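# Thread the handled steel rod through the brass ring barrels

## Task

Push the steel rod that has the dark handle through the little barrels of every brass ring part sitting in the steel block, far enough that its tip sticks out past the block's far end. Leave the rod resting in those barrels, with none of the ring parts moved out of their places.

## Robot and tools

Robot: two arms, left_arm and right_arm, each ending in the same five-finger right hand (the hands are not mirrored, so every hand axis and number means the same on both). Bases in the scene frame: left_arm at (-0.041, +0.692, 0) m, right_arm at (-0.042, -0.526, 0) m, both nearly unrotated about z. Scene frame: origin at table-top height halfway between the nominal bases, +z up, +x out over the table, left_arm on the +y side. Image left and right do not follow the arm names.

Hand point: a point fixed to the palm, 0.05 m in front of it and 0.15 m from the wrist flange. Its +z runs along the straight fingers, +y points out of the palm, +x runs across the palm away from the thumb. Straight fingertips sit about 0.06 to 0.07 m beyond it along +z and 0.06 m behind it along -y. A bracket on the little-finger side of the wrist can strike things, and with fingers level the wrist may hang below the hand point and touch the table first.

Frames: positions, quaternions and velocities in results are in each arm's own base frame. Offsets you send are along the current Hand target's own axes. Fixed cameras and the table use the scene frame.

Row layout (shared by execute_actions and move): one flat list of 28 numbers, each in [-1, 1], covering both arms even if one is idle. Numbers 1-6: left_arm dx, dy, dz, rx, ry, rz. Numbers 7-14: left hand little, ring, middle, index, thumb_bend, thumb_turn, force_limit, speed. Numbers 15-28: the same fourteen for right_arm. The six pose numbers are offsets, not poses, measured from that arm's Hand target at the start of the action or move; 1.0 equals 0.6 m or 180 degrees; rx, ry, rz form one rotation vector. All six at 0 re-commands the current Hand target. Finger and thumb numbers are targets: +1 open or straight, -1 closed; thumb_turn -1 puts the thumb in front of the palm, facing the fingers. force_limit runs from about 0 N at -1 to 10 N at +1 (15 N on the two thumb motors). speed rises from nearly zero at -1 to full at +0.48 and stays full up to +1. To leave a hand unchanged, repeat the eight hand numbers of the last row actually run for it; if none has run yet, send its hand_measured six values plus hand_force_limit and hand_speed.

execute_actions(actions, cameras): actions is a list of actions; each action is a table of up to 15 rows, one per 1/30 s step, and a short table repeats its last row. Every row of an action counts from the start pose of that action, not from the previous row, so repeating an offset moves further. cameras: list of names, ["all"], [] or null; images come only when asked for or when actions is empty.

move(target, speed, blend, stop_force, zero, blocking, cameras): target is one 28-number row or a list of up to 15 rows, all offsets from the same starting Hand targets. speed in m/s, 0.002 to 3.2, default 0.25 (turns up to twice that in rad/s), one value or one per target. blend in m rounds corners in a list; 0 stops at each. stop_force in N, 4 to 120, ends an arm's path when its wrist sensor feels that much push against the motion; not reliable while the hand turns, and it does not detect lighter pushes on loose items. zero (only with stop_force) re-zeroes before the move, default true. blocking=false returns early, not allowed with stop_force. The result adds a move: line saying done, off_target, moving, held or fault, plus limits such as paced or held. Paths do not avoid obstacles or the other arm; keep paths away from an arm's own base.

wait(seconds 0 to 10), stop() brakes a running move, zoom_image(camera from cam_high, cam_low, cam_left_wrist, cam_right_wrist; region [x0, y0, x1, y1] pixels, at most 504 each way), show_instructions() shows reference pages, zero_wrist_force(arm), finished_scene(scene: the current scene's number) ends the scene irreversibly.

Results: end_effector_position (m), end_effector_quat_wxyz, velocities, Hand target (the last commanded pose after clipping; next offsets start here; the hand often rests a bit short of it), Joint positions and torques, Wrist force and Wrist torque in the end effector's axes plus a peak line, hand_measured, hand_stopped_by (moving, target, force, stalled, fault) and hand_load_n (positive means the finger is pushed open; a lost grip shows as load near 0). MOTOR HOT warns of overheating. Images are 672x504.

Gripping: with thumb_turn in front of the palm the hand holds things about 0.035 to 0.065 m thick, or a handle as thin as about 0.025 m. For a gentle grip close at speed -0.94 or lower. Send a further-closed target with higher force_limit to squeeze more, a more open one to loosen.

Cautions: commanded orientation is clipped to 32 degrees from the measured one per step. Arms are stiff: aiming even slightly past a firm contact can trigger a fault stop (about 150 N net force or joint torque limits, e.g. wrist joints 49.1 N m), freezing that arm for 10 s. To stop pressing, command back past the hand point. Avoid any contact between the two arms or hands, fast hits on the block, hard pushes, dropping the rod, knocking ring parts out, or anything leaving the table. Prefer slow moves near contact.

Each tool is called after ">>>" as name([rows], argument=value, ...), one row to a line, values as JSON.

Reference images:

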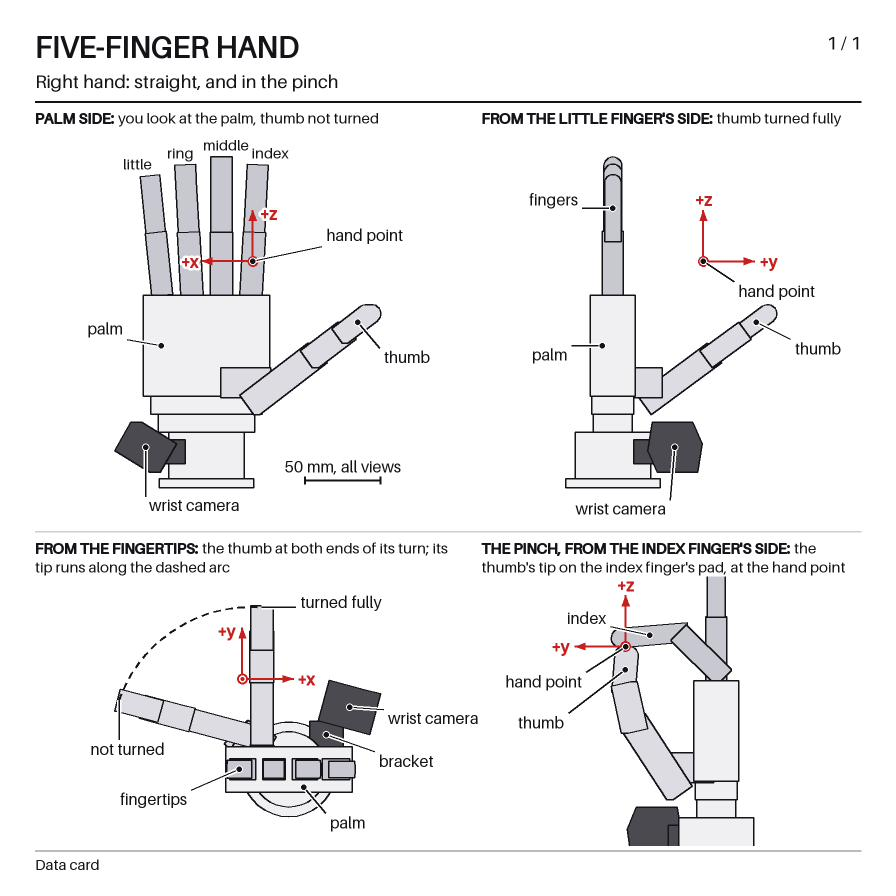

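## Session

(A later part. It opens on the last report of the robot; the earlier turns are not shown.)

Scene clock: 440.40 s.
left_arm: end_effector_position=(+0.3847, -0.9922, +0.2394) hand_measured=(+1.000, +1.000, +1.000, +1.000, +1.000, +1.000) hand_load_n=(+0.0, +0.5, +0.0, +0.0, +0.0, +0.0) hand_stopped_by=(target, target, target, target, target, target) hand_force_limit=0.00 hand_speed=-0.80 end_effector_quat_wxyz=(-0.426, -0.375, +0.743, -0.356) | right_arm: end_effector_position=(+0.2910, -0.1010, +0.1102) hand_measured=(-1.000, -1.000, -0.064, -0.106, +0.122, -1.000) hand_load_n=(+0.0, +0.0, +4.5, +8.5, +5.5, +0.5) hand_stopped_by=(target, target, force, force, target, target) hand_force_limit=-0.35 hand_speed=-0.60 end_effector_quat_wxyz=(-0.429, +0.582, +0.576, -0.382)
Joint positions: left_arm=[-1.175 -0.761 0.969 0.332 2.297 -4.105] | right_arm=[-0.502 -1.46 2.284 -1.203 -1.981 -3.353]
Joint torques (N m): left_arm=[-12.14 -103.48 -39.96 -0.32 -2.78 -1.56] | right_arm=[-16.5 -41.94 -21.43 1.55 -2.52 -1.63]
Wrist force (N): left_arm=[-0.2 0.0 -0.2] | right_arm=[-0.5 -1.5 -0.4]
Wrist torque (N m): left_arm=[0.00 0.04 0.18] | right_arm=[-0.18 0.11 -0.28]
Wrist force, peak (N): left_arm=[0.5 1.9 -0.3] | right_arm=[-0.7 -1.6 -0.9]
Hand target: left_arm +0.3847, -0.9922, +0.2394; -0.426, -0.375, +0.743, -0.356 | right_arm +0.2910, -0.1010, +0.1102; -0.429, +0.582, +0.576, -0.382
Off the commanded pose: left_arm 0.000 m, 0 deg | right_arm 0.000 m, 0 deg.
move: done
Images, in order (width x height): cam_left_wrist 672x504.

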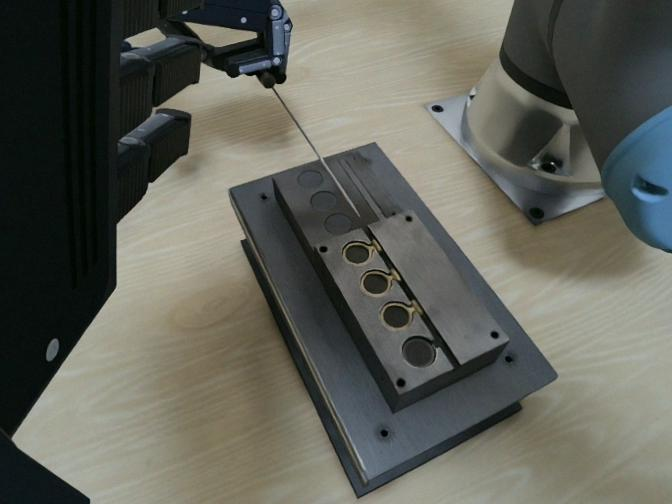

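>>> move(target=[0.01946,0.08109,0.00121,0,0,0,1,1,1,1,1,1,0,-0.8,0.02975,0.00208,0.00442,-0.00006,0.00104,0.00038,-1,-1,-0.35,-0.3,0.12,-1,-0.35,-0.6], speed=0.05, cameras=["cam_left_wrist"])

>>> zoom_image(camera="cam_left_wrist", region=[268, 210, 318, 260])

>>> zoom_image(camera="cam_left_wrist", region=[195, 60, 245, 110])

>>> move(target=[0.02725,0.11352,0.0017,0,0,0,1,1,1,1,1,1,0,-0.8,0,0,0,0,0,0,-1,-1,-0.35,-0.3,0.12,-1,-0.35,-0.6], speed=0.08, cameras=["cam_left_wrist"])

>>> zoom_image(camera="cam_left_wrist", region=[155, 210, 205, 260])

>>> move(target=[-0.04671,-0.19461,-0.00291,0,0,0,1,1,1,1,1,1,0,-0.8,0,0,0,0,0,0,-1,-1,-0.35,-0.3,0.12,-1,-0.35,-0.6], speed=0.1, cameras=["cam_left_wrist"])

>>> zoom_image(camera="cam_left_wrist", region=[348, 210, 398, 260])

>>> zoom_image(camera="cam_left_wrist", region=[255, 75, 305, 125])

Scene clock: 471.80 s.
left_arm: end_effector_position=(+0.3383, -0.9732, +0.2394) hand_measured=(+1.000, +1.000, +1.000, +1.000, +1.000, +1.000) hand_load_n=(+0.0, +0.0, +0.0, +0.0, +0.0, +0.0) hand_stopped_by=(target, target, target, target, target, target) hand_force_limit=0.00 hand_speed=-0.80 end_effector_quat_wxyz=(-0.426, -0.375, +0.743, -0.356) | right_arm: end_effector_position=(+0.2897, -0.0829, +0.1090) hand_measured=(-1.000, -1.000, -0.064, -0.106, +0.122, -1.000) hand_load_n=(+0.0, +0.0, +4.5, +8.5, +5.5, +1.0) hand_stopped_by=(target, target, force, force, target, target) hand_force_limit=-0.35 hand_speed=-0.60 end_effector_quat_wxyz=(-0.430, +0.583, +0.575, -0.381)
Joint positions: left_arm=[-1.215 -0.841 1.109 0.255 2.263 -4.132] | right_arm=[-0.472 -1.464 2.29 -1.201 -1.951 -3.34]
Joint torques (N m): left_arm=[10.51 -84.91 -51.36 1.93 2.92 1.66] | right_arm=[-7.37 -43.52 -22.48 4.24 -2.75 -0.53]
Wrist force (N): left_arm=[-0.1 -0.1 0.0] | right_arm=[0.0 -1.2 -0.2]
Wrist torque (N m): left_arm=[-0.04 -0.02 0.43] | right_arm=[-0.14 0.03 -0.23]
Wrist force, peak (N): left_arm=[0.0 -0.8 0.0] | right_arm=[-1.5 -1.7 -0.4]
Hand target: left_arm +0.3384, -0.9731, +0.2394; -0.426, -0.375, +0.743, -0.356 | right_arm +0.2897, -0.0830, +0.1090; -0.430, +0.583, +0.575, -0.381
Off the commanded pose: left_arm 0.000 m, 0 deg | right_arm 0.000 m, 0 deg.
move: done
Images, in order (width x height): cam_left_wrist 672x504.

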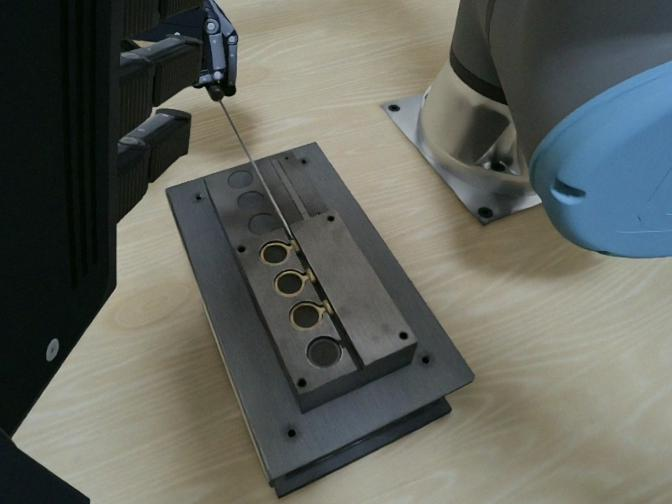

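Scaled by 10.080.

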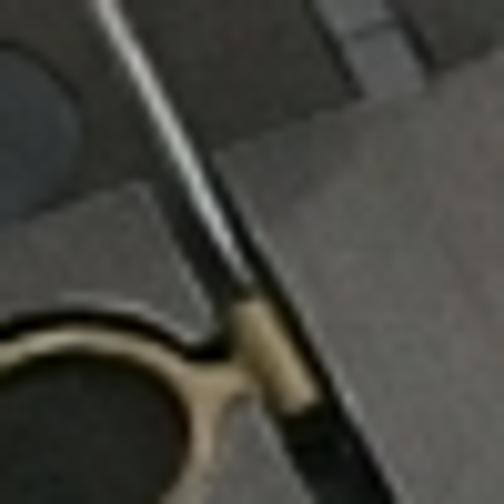

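Scaled by 10.080.

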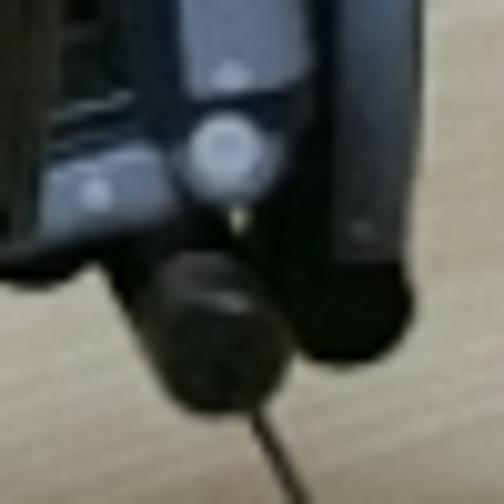

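Scene clock: 473.00 s.
left_arm: end_effector_position=(+0.2736, -0.9465, +0.2395) hand_measured=(+1.000, +1.000, +1.000, +1.000, +1.000, +1.000) hand_load_n=(+0.0, +0.0, +0.0, +0.0, +0.0, +0.0) hand_stopped_by=(target, target, target, target, target, target) hand_force_limit=0.00 hand_speed=-0.80 end_effector_quat_wxyz=(-0.426, -0.375, +0.743, -0.356) | right_arm: end_effector_position=(+0.2897, -0.0830, +0.1090) hand_measured=(-1.000, -1.000, -0.064, -0.106, +0.122, -1.000) hand_load_n=(+0.5, +0.5, +4.5, +8.5, +5.5, +0.5) hand_stopped_by=(target, target, force, force, target, target) hand_force_limit=-0.35 hand_speed=-0.60 end_effector_quat_wxyz=(-0.430, +0.583, +0.575, -0.381)
Joint positions: left_arm=[-1.275 -0.941 1.277 0.164 2.21 -4.169] | right_arm=[-0.473 -1.463 2.29 -1.201 -1.951 -3.34]
Joint torques (N m): left_arm=[13.47 -80.42 -51.56 2.5 4.31 1.26] | right_arm=[-15.92 -33.7 -41.76 2.04 -2.98 -1.53]
Wrist force (N): left_arm=[0.0 0.5 -0.3] | right_arm=[-0.6 -1.4 0.0]
Wrist torque (N m): left_arm=[0.12 -0.07 0.34] | right_arm=[-0.19 0.11 -0.28]
Wrist force, peak (N): left_arm=[0.4 1.8 -0.2] | right_arm=[-0.2 -1.7 -0.3]
Hand target: left_arm +0.2736, -0.9464, +0.2395; -0.426, -0.375, +0.743, -0.356 | right_arm +0.2897, -0.0830, +0.1090; -0.430, +0.583, +0.575, -0.381
Off the commanded pose: left_arm 0.000 m, 0 deg | right_arm 0.000 m, 0 deg.
move: done
Images, in order (width x height): cam_left_wrist 672x504.

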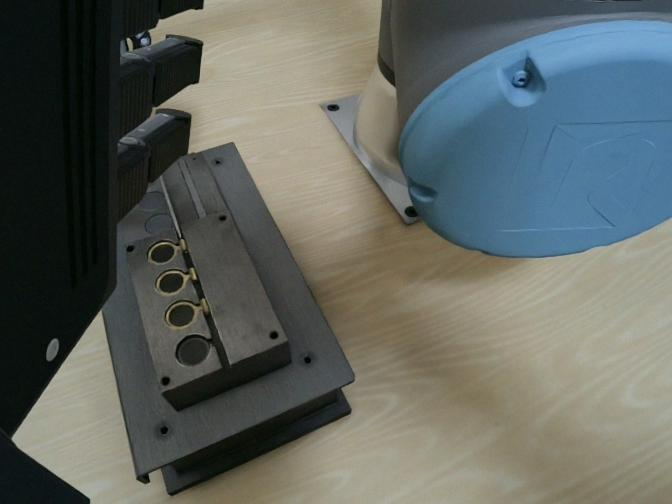

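Scaled by 10.080.

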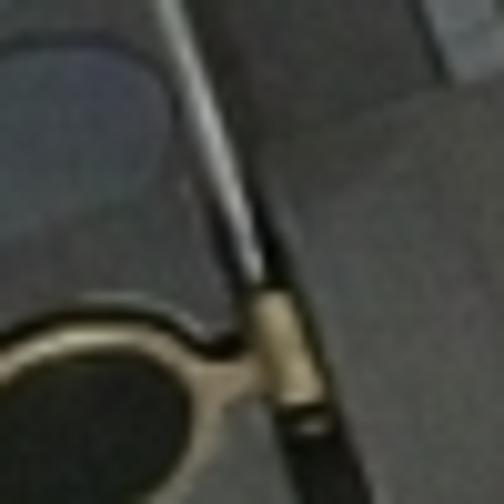

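Scene clock: 474.67 s.
left_arm: end_effector_position=(+0.3847, -0.9922, +0.2394) hand_measured=(+1.000, +1.000, +1.000, +1.000, +1.000, +1.000) hand_load_n=(+0.0, +0.0, +0.0, +0.0, +0.0, +0.0) hand_stopped_by=(target, target, target, target, target, target) hand_force_limit=0.00 hand_speed=-0.80 end_effector_quat_wxyz=(-0.426, -0.375, +0.743, -0.356) | right_arm: end_effector_position=(+0.2897, -0.0830, +0.1090) hand_measured=(-1.000, -1.000, -0.064, -0.106, +0.122, -1.000) hand_load_n=(+0.0, +0.0, +5.0, +8.5, +5.0, +0.5) hand_stopped_by=(target, target, force, force, target, target) hand_force_limit=-0.35 hand_speed=-0.60 end_effector_quat_wxyz=(-0.430, +0.583, +0.575, -0.381)
Joint positions: left_arm=[-1.175 -0.761 0.969 0.332 2.297 -4.105] | right_arm=[-0.473 -1.463 2.29 -1.201 -1.951 -3.34]
Joint torques (N m): left_arm=[-12.8 -104.06 -39.22 -0.44 -2.81 -1.53] | right_arm=[-16.36 -32.05 -43.54 -0.64 -2.94 -1.68]
Wrist force (N): left_arm=[-0.2 -0.3 -0.2] | right_arm=[-0.5 -1.4 -0.6]
Wrist torque (N m): left_arm=[-0.03 0.04 0.17] | right_arm=[-0.17 0.11 -0.27]
Wrist force, peak (N): left_arm=[0.3 1.6 -0.2] | right_arm=[-1.0 -1.6 -0.2]
Hand target: left_arm +0.3847, -0.9922, +0.2394; -0.426, -0.375, +0.743, -0.356 | right_arm +0.2897, -0.0830, +0.1090; -0.430, +0.583, +0.575, -0.381
Off the commanded pose: left_arm 0.000 m, 0 deg | right_arm 0.000 m, 0 deg.
move: done
Images, in order (width x height): cam_left_wrist 672x504.

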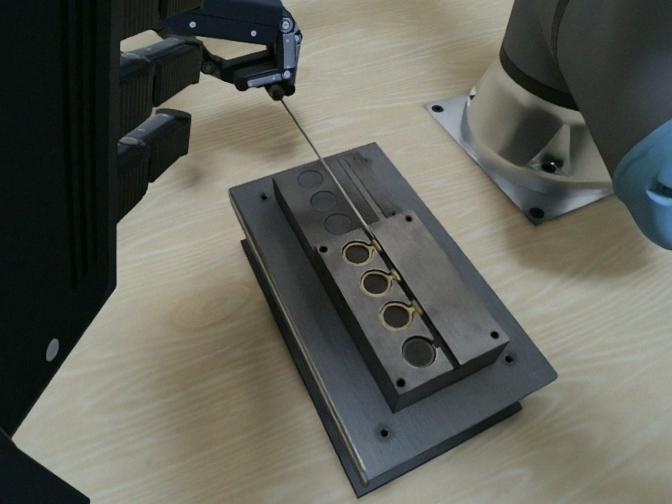

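Scaled by 10.080.

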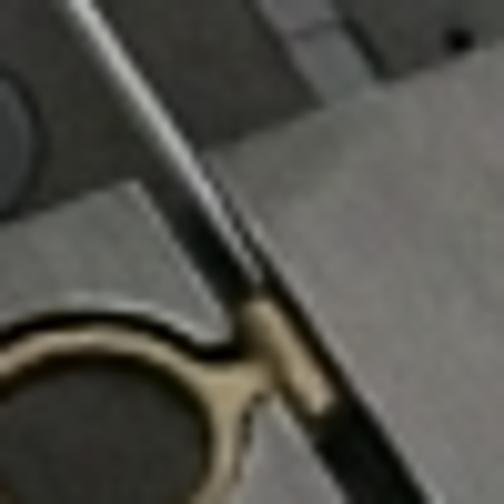

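Scaled by 10.080.

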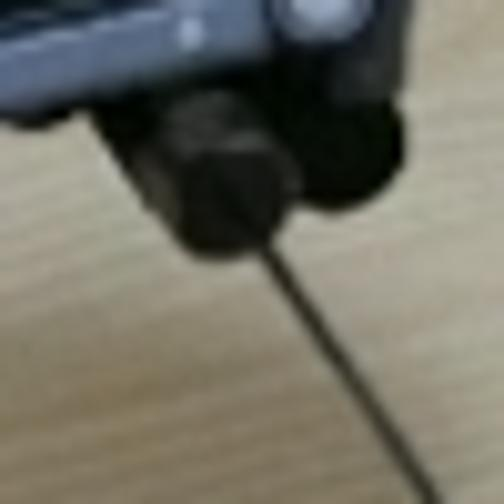

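>>> move(target=[0,0,0,0,0,0,1,1,1,1,1,1,0,-0.8,-0.00867,0.00487,0.00267,0.00007,0.00128,-0.0019,-1,-1,-0.35,-0.3,0.12,-1,-0.35,-0.6], speed=0.03, cameras=["cam_left_wrist"])

>>> zoom_image(camera="cam_left_wrist", region=[348, 210, 398, 260])

>>> zoom_image(camera="cam_left_wrist", region=[255, 75, 305, 125])

>>> move(target=[0.04671,0.19461,0.00291,0,0,0,1,1,1,1,1,1,0,-0.8,0,0,0,0,0,0,-1,-1,-0.35,-0.3,0.12,-1,-0.35,-0.6], speed=0.1, cameras=["cam_left_wrist"])

>>> zoom_image(camera="cam_left_wrist", region=[155, 210, 205, 260])

Scene clock: 497.90 s.
left_arm: end_effector_position=(+0.3847, -0.9922, +0.2394) hand_measured=(+1.000, +1.000, +1.000, +1.000, +1.000, +1.000) hand_load_n=(+0.0, +0.0, +0.0, +0.0, +0.0, +0.0) hand_stopped_by=(target, target, target, target, target, target) hand_force_limit=0.00 hand_speed=-0.80 end_effector_quat_wxyz=(-0.426, -0.375, +0.743, -0.356) | right_arm: end_effector_position=(+0.2890, -0.0880, +0.1054) hand_measured=(-1.000, -1.000, -0.064, -0.106, +0.122, -1.000) hand_load_n=(+0.0, +0.0, +5.0, +8.5, +5.0, +1.0) hand_stopped_by=(target, target, force, force, target, target) hand_force_limit=-0.35 hand_speed=-0.60 end_effector_quat_wxyz=(-0.432, +0.582, +0.576, -0.379)
Joint positions: left_arm=[-1.176 -0.761 0.969 0.332 2.297 -4.105] | right_arm=[-0.485 -1.458 2.293 -1.21 -1.958 -3.351]
Joint torques (N m): left_arm=[-13.2 -104.4 -49.99 -0.05 -2.63 -1.51] | right_arm=[4.31 -40.43 -19.73 -0.59 -0.46 0.04]
Wrist force (N): left_arm=[-0.1 0.2 -0.3] | right_arm=[-0.4 -1.2 -0.3]
Wrist torque (N m): left_arm=[0.05 0.02 0.22] | right_arm=[-0.15 0.11 -0.01]
Wrist force, peak (N): left_arm=[0.1 -0.1 -0.5] | right_arm=[-0.6 -1.5 -0.9]
Hand target: left_arm +0.3847, -0.9922, +0.2394; -0.426, -0.375, +0.743, -0.356 | right_arm +0.2890, -0.0880, +0.1054; -0.432, +0.582, +0.576, -0.379
Off the commanded pose: left_arm 0.000 m, 0 deg | right_arm 0.000 m, 0 deg.
move: done
Images, in order (width x height): cam_left_wrist 672x504.

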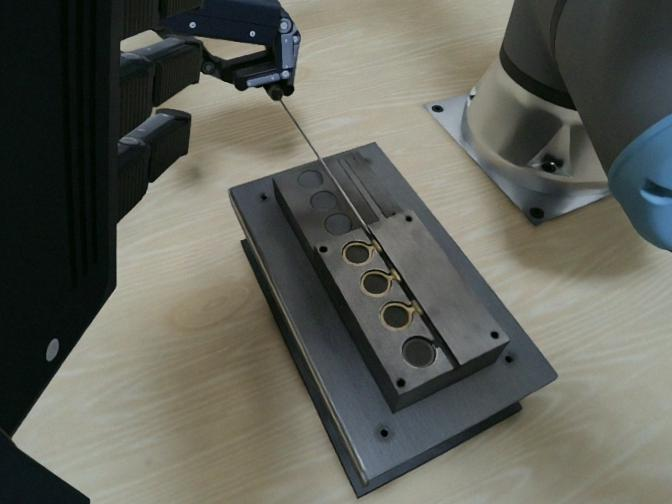

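Scaled by 10.080.

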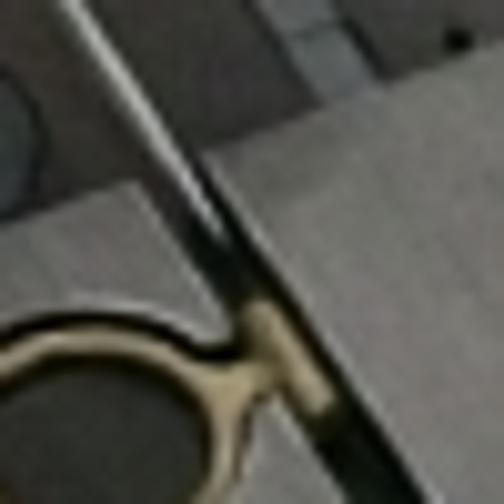

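Scaled by 10.080.

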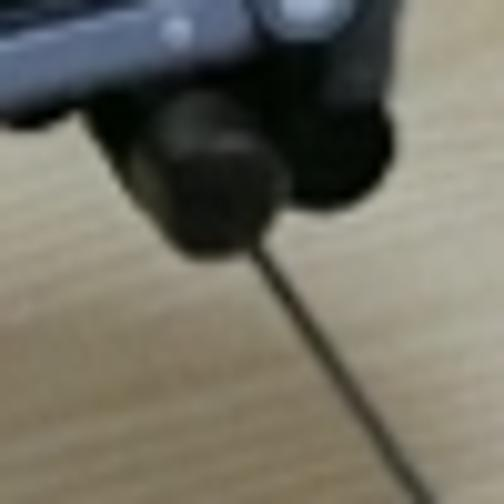

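Scene clock: 499.53 s.
left_arm: end_effector_position=(+0.2736, -0.9465, +0.2395) hand_measured=(+1.000, +1.000, +1.000, +1.000, +1.000, +1.000) hand_load_n=(-0.5, +0.0, +0.0, +0.0, +0.0, +0.0) hand_stopped_by=(target, target, target, target, target, target) hand_force_limit=0.00 hand_speed=-0.80 end_effector_quat_wxyz=(-0.426, -0.375, +0.743, -0.356) | right_arm: end_effector_position=(+0.2890, -0.0880, +0.1054) hand_measured=(-1.000, -1.000, -0.064, -0.106, +0.122, -1.000) hand_load_n=(+0.0, +0.0, +5.0, +8.5, +5.5, +1.0) hand_stopped_by=(target, target, force, force, target, target) hand_force_limit=-0.35 hand_speed=-0.60 end_effector_quat_wxyz=(-0.432, +0.582, +0.576, -0.379)
Joint positions: left_arm=[-1.275 -0.941 1.277 0.164 2.21 -4.169] | right_arm=[-0.485 -1.458 2.293 -1.21 -1.958 -3.35]
Joint torques (N m): left_arm=[4.47 -87.06 -47.18 1.79 4.32 2.06] | right_arm=[16.34 -47.78 -33.53 2.88 1.62 1.26]
Wrist force (N): left_arm=[0.2 0.5 -0.1] | right_arm=[-0.3 -1.2 -0.2]
Wrist torque (N m): left_arm=[0.10 -0.11 0.30] | right_arm=[-0.15 0.08 0.00]
Wrist force, peak (N): left_arm=[0.8 1.9 -0.4] | right_arm=[-0.4 -1.9 -0.6]
Hand target: left_arm +0.2736, -0.9464, +0.2395; -0.426, -0.375, +0.743, -0.356 | right_arm +0.2890, -0.0880, +0.1054; -0.432, +0.582, +0.576, -0.379
Off the commanded pose: left_arm 0.000 m, 0 deg | right_arm 0.000 m, 0 deg.
move: done
Images, in order (width x height): cam_left_wrist 672x504.

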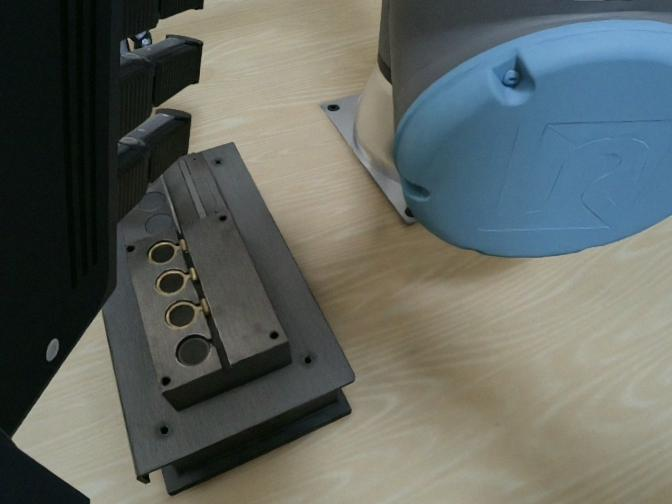

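Scaled by 10.080.

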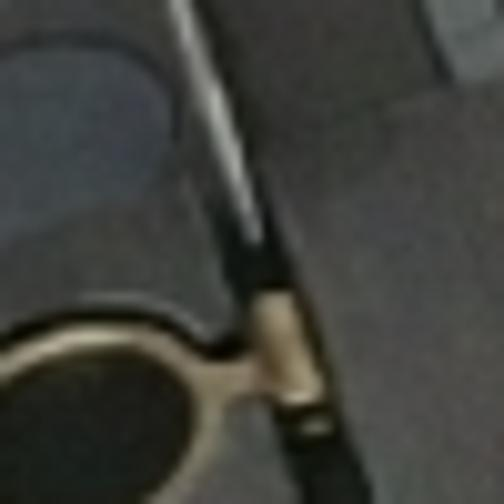

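>>> move(target=[0,0,0,0,0,0,1,1,1,1,1,1,0,-0.8,0.00004,-0.0007,-0.0004,0,0,0,-1,-1,-0.35,-0.3,0.12,-1,-0.35,-0.6], speed=0.02)

>>> move(target=[0,0,0,0,0,0,1,1,1,1,1,1,0,-0.8,0.01169,0.00036,0.0007,0,0,0,-1,-1,-0.35,-0.3,0.12,-1,-0.35,-0.6], speed=0.01, stop_force=4, cameras=["cam_left_wrist"])

>>> zoom_image(camera="cam_left_wrist", region=[155, 210, 205, 260])

Scene clock: 513.47 s.
left_arm: end_effector_position=(+0.2736, -0.9464, +0.2395) hand_measured=(+1.000, +1.000, +1.000, +1.000, +1.000, +1.000) hand_load_n=(+0.0, +0.0, +0.0, +0.0, +0.0, +0.0) hand_stopped_by=(target, target, target, target, target, target) hand_force_limit=0.00 hand_speed=-0.80 end_effector_quat_wxyz=(-0.426, -0.375, +0.743, -0.356) | right_arm: end_effector_position=(+0.2891, -0.0880, +0.1059) hand_measured=(-1.000, -1.000, -0.064, -0.106, +0.122, -1.000) hand_load_n=(+0.0, +0.0, +4.5, +8.5, +5.5, +0.5) hand_stopped_by=(target, target, force, force, target, target) hand_force_limit=-0.35 hand_speed=-0.60 end_effector_quat_wxyz=(-0.432, +0.582, +0.576, -0.379)
Joint positions: left_arm=[-1.275 -0.941 1.276 0.164 2.21 -4.169] | right_arm=[-0.485 -1.458 2.292 -1.209 -1.958 -3.35]
Joint torques (N m): left_arm=[9.58 -80.77 -51.49 2.19 4.23 2.23] | right_arm=[16.86 -47.64 -44.81 4.19 1.36 1.03]
Wrist force (N): left_arm=[0.0 0.6 -0.3] | right_arm=[-0.3 -1.2 -0.4]
Wrist torque (N m): left_arm=[0.12 -0.06 0.27] | right_arm=[-0.13 0.08 0.00]
Wrist force, peak (N): left_arm=[0.4 1.1 -0.3] | right_arm=[-0.7 -1.9 -0.2]
Hand target: left_arm +0.2736, -0.9464, +0.2395; -0.426, -0.375, +0.743, -0.356 | right_arm +0.2891, -0.0880, +0.1059; -0.432, +0.582, +0.576, -0.379
Off the commanded pose: left_arm 0.000 m, 0 deg | right_arm 0.000 m, 0 deg.
move: done

Scene clock: 515.13 s.
left_arm: end_effector_position=(+0.2736, -0.9464, +0.2395) hand_measured=(+1.000, +1.000, +1.000, +1.000, +1.000, +1.000) hand_load_n=(+0.0, -0.5, +0.0, +0.0, +0.0, +0.0) hand_stopped_by=(target, target, target, target, target, target) hand_force_limit=0.00 hand_speed=-0.80 end_effector_quat_wxyz=(-0.426, -0.375, +0.743, -0.356) | right_arm: end_effector_position=(+0.2891, -0.0809, +0.1060) hand_measured=(-1.000, -1.000, -0.064, -0.106, +0.122, -1.000) hand_load_n=(+0.0, +0.0, +4.5, +8.5, +5.0, +1.0) hand_stopped_by=(target, target, force, force, target, target) hand_force_limit=-0.35 hand_speed=-0.60 end_effector_quat_wxyz=(-0.432, +0.582, +0.576, -0.379)
Joint positions: left_arm=[-1.275 -0.941 1.276 0.164 2.21 -4.169] | right_arm=[-0.472 -1.46 2.293 -1.207 -1.947 -3.346]
Joint torques (N m): left_arm=[8.25 -80.61 -51.16 2.12 4.32 2.11] | right_arm=[-10.33 -39.38 -21.69 2.1 -2.88 -1.06]
Wrist force (N): left_arm=[0.0 0.5 0.0] | right_arm=[-0.4 -1.2 -0.2]
Wrist torque (N m): left_arm=[0.10 -0.09 0.27] | right_arm=[-0.14 0.10 -0.27]
Wrist force, peak (N): left_arm=[0.1 1.0 -0.1] | right_arm=[-0.1 -1.8 -0.6]
Hand target: left_arm +0.2736, -0.9464, +0.2395; -0.426, -0.375, +0.743, -0.356 | right_arm +0.2891, -0.0809, +0.1060; -0.432, +0.582, +0.576, -0.379
Off the commanded pose: left_arm 0.000 m, 0 deg | right_arm 0.000 m, 0 deg.
move: done
Images, in order (width x height): cam_left_wrist 672x504.

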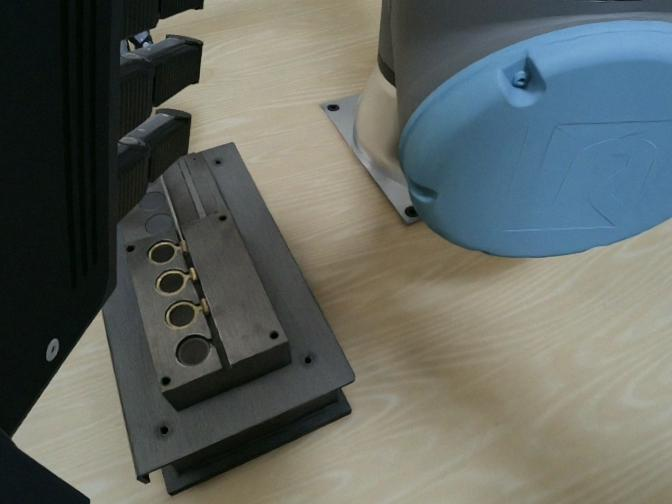

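Scaled by 10.080.

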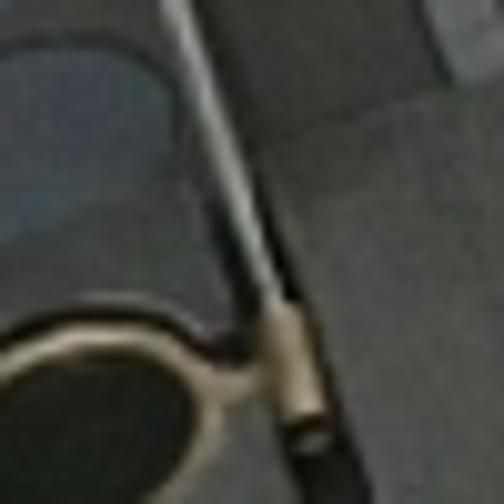

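>>> move(target=[-0.04671,-0.19461,-0.00291,0,0,0,1,1,1,1,1,1,0,-0.8,0,0,0,0,0,0,-1,-1,-0.35,-0.3,0.12,-1,-0.35,-0.6], speed=0.1, cameras=["cam_left_wrist"])

>>> zoom_image(camera="cam_left_wrist", region=[348, 210, 398, 260])

>>> zoom_image(camera="cam_left_wrist", region=[360, 228, 385, 253])

Scene clock: 520.43 s.
left_arm: end_effector_position=(+0.3847, -0.9922, +0.2394) hand_measured=(+1.000, +1.000, +1.000, +1.000, +1.000, +1.000) hand_load_n=(+0.0, +0.0, +0.0, +0.0, +0.0, +0.0) hand_stopped_by=(target, target, target, target, target, target) hand_force_limit=0.00 hand_speed=-0.80 end_effector_quat_wxyz=(-0.426, -0.375, +0.743, -0.356) | right_arm: end_effector_position=(+0.2891, -0.0809, +0.1060) hand_measured=(-1.000, -1.000, -0.064, -0.106, +0.122, -1.000) hand_load_n=(+0.0, +0.5, +5.0, +8.5, +5.5, +0.5) hand_stopped_by=(target, target, force, force, target, target) hand_force_limit=-0.35 hand_speed=-0.60 end_effector_quat_wxyz=(-0.432, +0.582, +0.576, -0.379)
Joint positions: left_arm=[-1.175 -0.761 0.969 0.332 2.297 -4.105] | right_arm=[-0.472 -1.46 2.293 -1.207 -1.947 -3.346]
Joint torques (N m): left_arm=[-10.91 -104.72 -40.07 -0.6 -2.92 -1.62] | right_arm=[-11.4 -33.36 -41.2 -0.84 -2.76 -0.9]
Wrist force (N): left_arm=[0.1 0.0 -0.2] | right_arm=[0.0 -0.9 -0.2]
Wrist torque (N m): left_arm=[0.02 0.00 0.20] | right_arm=[-0.09 0.05 -0.23]
Wrist force, peak (N): left_arm=[0.4 1.9 -0.2] | right_arm=[-0.7 -1.7 -0.7]
Hand target: left_arm +0.3847, -0.9922, +0.2394; -0.426, -0.375, +0.743, -0.356 | right_arm +0.2891, -0.0809, +0.1060; -0.432, +0.582, +0.576, -0.379
Off the commanded pose: left_arm 0.000 m, 0 deg | right_arm 0.000 m, 0 deg.
move: done
Images, in order (width x height): cam_left_wrist 672x504.

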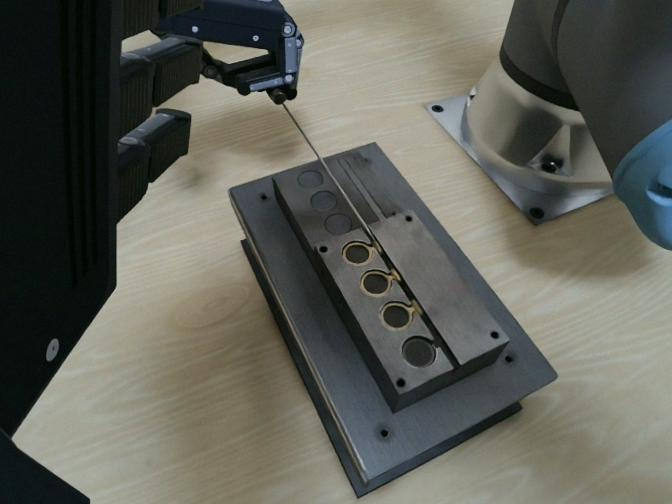

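Scaled by 10.080.

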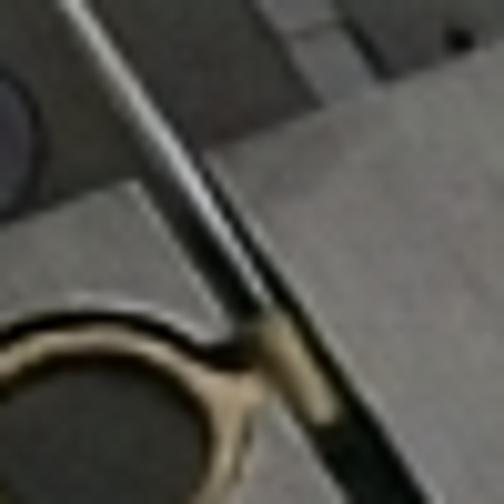

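Scaled by 20.160.

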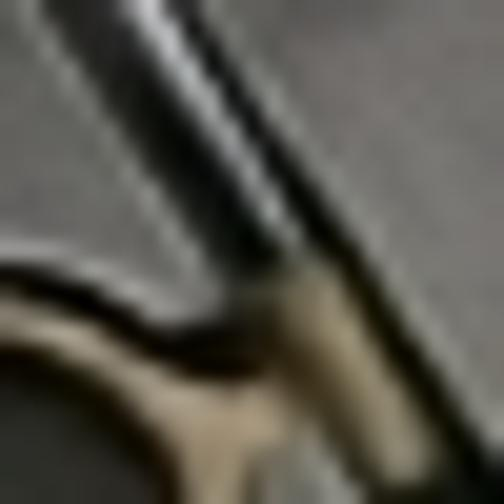

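>>> zoom_image(camera="cam_left_wrist", region=[380, 258, 410, 288])

>>> zoom_image(camera="cam_left_wrist", region=[400, 290, 430, 320])

Scaled by 16.800.

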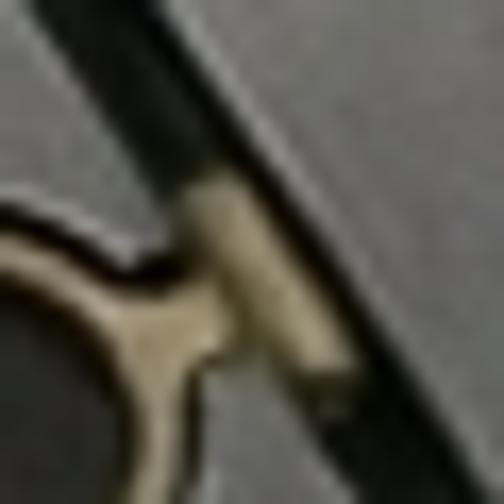

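Scaled by 16.800.

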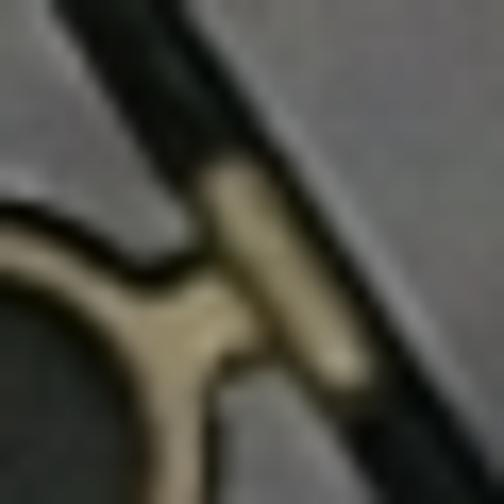

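>>> move(target=[0,0,0,0,0,0,1,1,1,1,1,1,0,-0.8,-0.01002,-0.00031,-0.0006,0,0,0,-1,-1,-0.35,-0.3,0.12,-1,-0.35,-0.6], speed=0.02, cameras=["cam_left_wrist"])

>>> zoom_image(camera="cam_left_wrist", region=[348, 210, 398, 260])

>>> zoom_image(camera="cam_left_wrist", region=[355, 220, 385, 250])

Scene clock: 541.40 s.
left_arm: end_effector_position=(+0.3847, -0.9922, +0.2394) hand_measured=(+1.000, +1.000, +1.000, +1.000, +1.000, +1.000) hand_load_n=(+0.0, +0.0, +0.0, -0.5, +0.0, +0.0) hand_stopped_by=(target, target, target, target, target, target) hand_force_limit=0.00 hand_speed=-0.80 end_effector_quat_wxyz=(-0.426, -0.375, +0.743, -0.356) | right_arm: end_effector_position=(+0.2891, -0.0871, +0.1059) hand_measured=(-1.000, -1.000, -0.064, -0.106, +0.122, -1.000) hand_load_n=(+0.0, +0.0, +4.5, +8.5, +5.0, +0.5) hand_stopped_by=(target, target, force, force, target, target) hand_force_limit=-0.35 hand_speed=-0.60 end_effector_quat_wxyz=(-0.432, +0.582, +0.576, -0.379)
Joint positions: left_arm=[-1.176 -0.761 0.969 0.332 2.297 -4.105] | right_arm=[-0.483 -1.459 2.292 -1.209 -1.957 -3.35]
Joint torques (N m): left_arm=[-13.91 -103.51 -50.02 0.34 -2.93 -1.67] | right_arm=[3.97 -30.44 -43.52 -2.87 0.28 -1.59]
Wrist force (N): left_arm=[-0.1 0.1 -0.1] | right_arm=[-0.2 -1.4 -0.3]
Wrist torque (N m): left_arm=[0.01 0.03 0.21] | right_arm=[-0.17 0.07 0.00]
Wrist force, peak (N): left_arm=[0.1 -0.2 -0.7] | right_arm=[-0.7 -1.6 -0.7]
Hand target: left_arm +0.3847, -0.9922, +0.2394; -0.426, -0.375, +0.743, -0.356 | right_arm +0.2891, -0.0870, +0.1059; -0.432, +0.582, +0.576, -0.379
Off the commanded pose: left_arm 0.000 m, 0 deg | right_arm 0.000 m, 0 deg.
move: done
Images, in order (width x height): cam_left_wrist 672x504.

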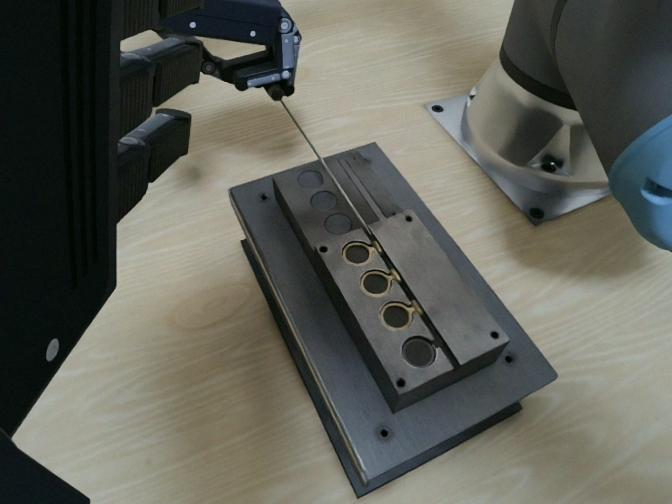

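Scaled by 10.080.

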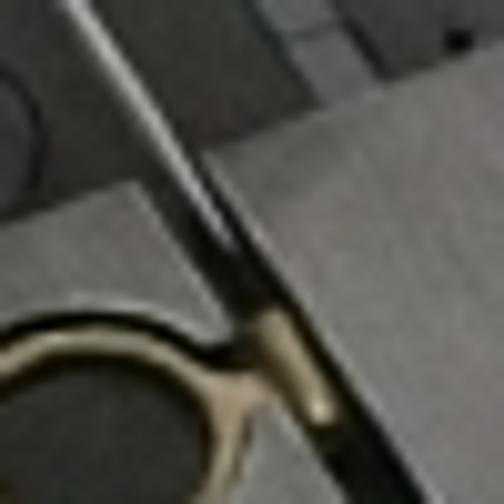

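Scaled by 16.800.

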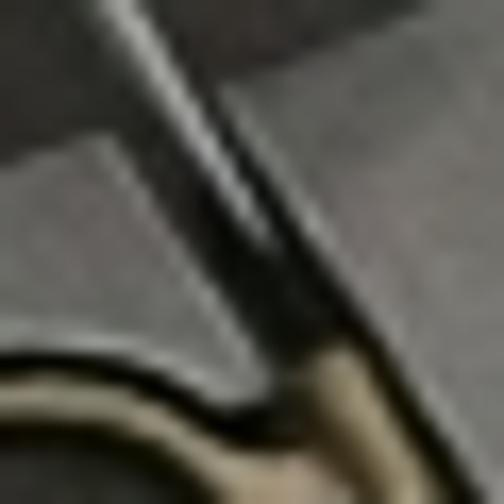

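>>> move(target=[-0.06015,0.03848,0.11573,0,0,0,1,1,1,1,1,1,0,-0.8,0,0,0,0,0,0,-1,-1,-0.35,-0.3,0.12,-1,-0.35,-0.6], speed=0.06, cameras=["cam_left_wrist"])

>>> zoom_image(camera="cam_left_wrist", region=[325, 195, 375, 245])

Scene clock: 584.03 s.
left_arm: end_effector_position=(+0.3521, -1.0312, +0.1751) hand_measured=(+1.000, +1.000, +1.000, +1.000, +1.000, +1.000) hand_load_n=(+0.0, +0.0, +0.0, +0.0, +0.0, +0.0) hand_stopped_by=(target, target, target, target, target, target) hand_force_limit=0.00 hand_speed=-0.80 end_effector_quat_wxyz=(-0.426, -0.375, +0.743, -0.356) end_effector_velocity=(+0.002, +0.002, +0.004) end_effector_angular_velocity=(+0.000, -0.001, +0.001) | right_arm: end_effector_position=(+0.2891, -0.0870, +0.1059) hand_measured=(-1.000, -1.000, -0.064, -0.106, +0.122, -1.000) hand_load_n=(+0.0, +0.0, +4.5, +8.5, +5.5, +1.0) hand_stopped_by=(target, target, force, force, target, target) hand_force_limit=-0.35 hand_speed=-0.60 end_effector_quat_wxyz=(-0.432, +0.582, +0.576, -0.379)
Joint positions: left_arm=[-1.222 -0.704 0.979 0.245 2.256 -4.137] | right_arm=[-0.483 -1.459 2.292 -1.209 -1.957 -3.35]
Joint velocities: left_arm=[0.002 -0.004 -0.001 0.005 0 0.001] | right_arm=[within noise]
Joint torques (N m): left_arm=[8.01 -114.7 -52.24 1.68 2.71 1.35] | right_arm=[14.71 -42.04 -20.79 2.23 1.73 0.69]
Wrist force (N): left_arm=[-0.3 -0.2 -0.2] | right_arm=[-0.4 -1.7 -0.5]
Wrist torque (N m): left_arm=[-0.01 0.02 0.40] | right_arm=[-0.20 0.09 -0.02]
Wrist force, peak (N): left_arm=[0.2 -0.5 -0.9] | right_arm=[-0.7 -1.8 -0.3]
Hand target: left_arm +0.3523, -1.0311, +0.1754; -0.426, -0.375, +0.743, -0.356 | right_arm +0.2891, -0.0870, +0.1059; -0.432, +0.582, +0.576, -0.379
Off the commanded pose: left_arm 0.000 m, 0 deg | right_arm 0.000 m, 0 deg.
move: done
Images, in order (width x height): cam_left_wrist 672x504.

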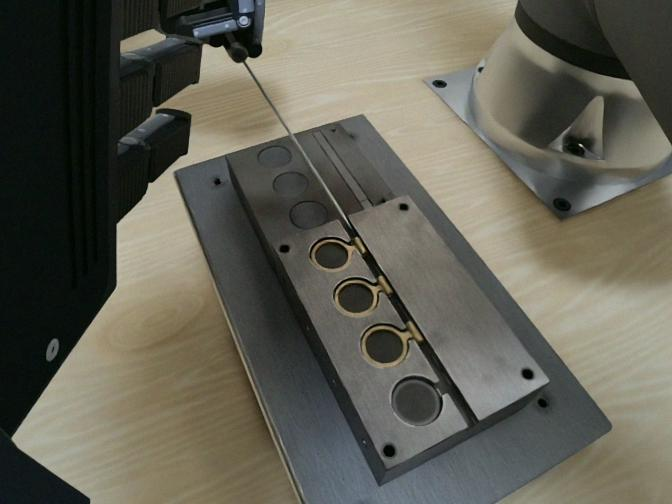

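Scaled by 10.080.

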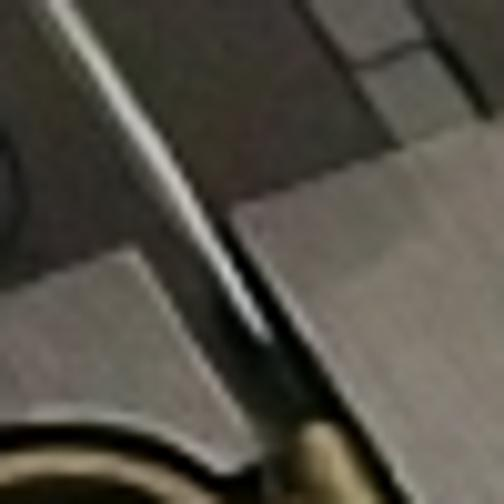

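>>> zoom_image(camera="cam_left_wrist", region=[340, 220, 380, 260])

>>> zoom_image(camera="cam_left_wrist", region=[390, 300, 430, 340])

Scaled by 12.600.

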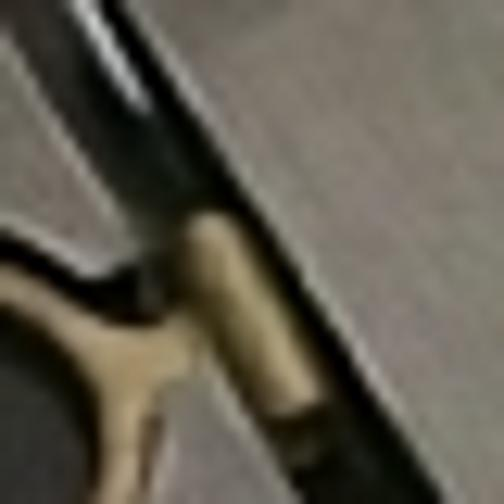

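Scaled by 12.600.

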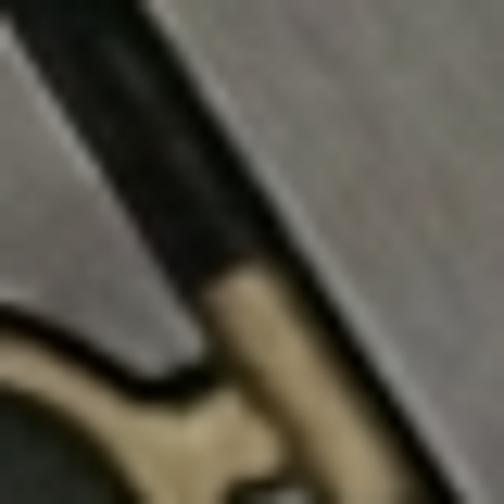

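>>> move(target=[0.03114,0.12974,0.00194,0,0,0,1,1,1,1,1,1,0,-0.8,0,0,0,0,0,0,-1,-1,-0.35,-0.3,0.12,-1,-0.35,-0.6], speed=0.08, cameras=["cam_left_wrist"])

>>> zoom_image(camera="cam_left_wrist", region=[155, 210, 195, 250])

>>> zoom_image(camera="cam_left_wrist", region=[180, 280, 220, 320])

Scene clock: 596.63 s.
left_arm: end_effector_position=(+0.2782, -1.0007, +0.1755) hand_measured=(+1.000, +1.000, +1.000, +1.000, +1.000, +1.000) hand_load_n=(+0.0, +0.0, +0.0, +0.0, +0.0, +0.0) hand_stopped_by=(target, target, target, target, target, target) hand_force_limit=0.00 hand_speed=-0.80 end_effector_quat_wxyz=(-0.426, -0.375, +0.743, -0.356) | right_arm: end_effector_position=(+0.2891, -0.0870, +0.1059) hand_measured=(-1.000, -1.000, -0.064, -0.106, +0.122, -1.000) hand_load_n=(+0.0, +0.0, +5.0, +8.5, +5.5, +1.0) hand_stopped_by=(target, target, force, force, target, target) hand_force_limit=-0.35 hand_speed=-0.60 end_effector_quat_wxyz=(-0.432, +0.582, +0.576, -0.379)
Joint positions: left_arm=[-1.288 -0.821 1.188 0.128 2.199 -4.177] | right_arm=[-0.483 -1.459 2.292 -1.209 -1.957 -3.35]
Joint torques (N m): left_arm=[8.23 -89.05 -50.51 2.72 4.97 2.13] | right_arm=[16.26 -41.43 -20.67 2.06 1.65 0.88]
Wrist force (N): left_arm=[0.2 0.5 -0.1] | right_arm=[-0.4 -1.4 -0.6]
Wrist torque (N m): left_arm=[0.11 -0.06 0.39] | right_arm=[-0.15 0.11 -0.02]
Wrist force, peak (N): left_arm=[0.3 1.4 -0.2] | right_arm=[-0.6 -1.7 -1.0]
Hand target: left_arm +0.2783, -1.0006, +0.1755; -0.426, -0.375, +0.743, -0.356 | right_arm +0.2891, -0.0870, +0.1059; -0.432, +0.582, +0.576, -0.379
Off the commanded pose: left_arm 0.000 m, 0 deg | right_arm 0.000 m, 0 deg.
move: done
Images, in order (width x height): cam_left_wrist 672x504.

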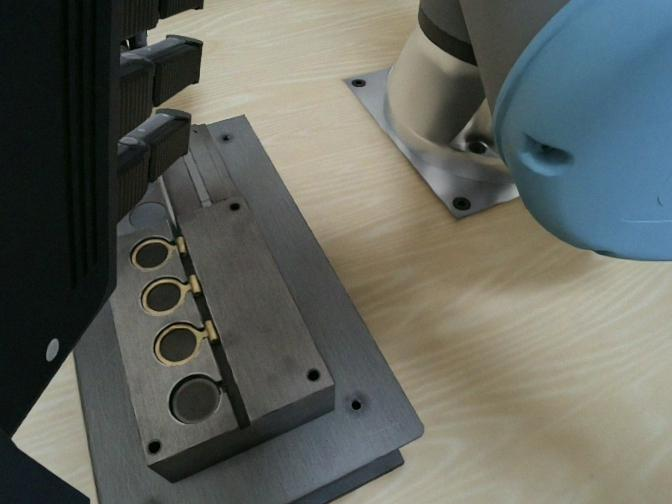

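Scaled by 12.600.

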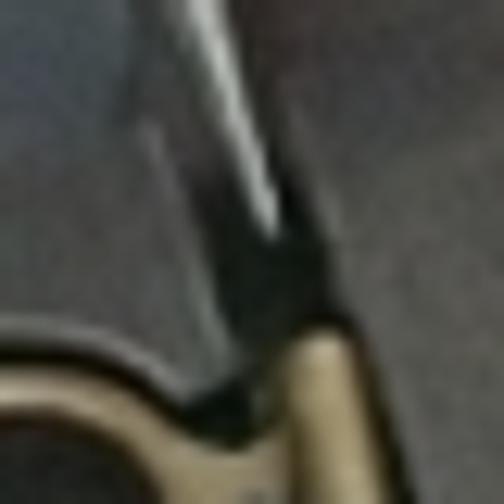

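Scaled by 12.600.

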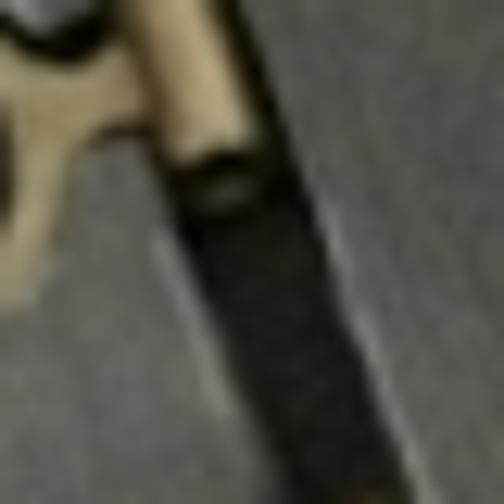

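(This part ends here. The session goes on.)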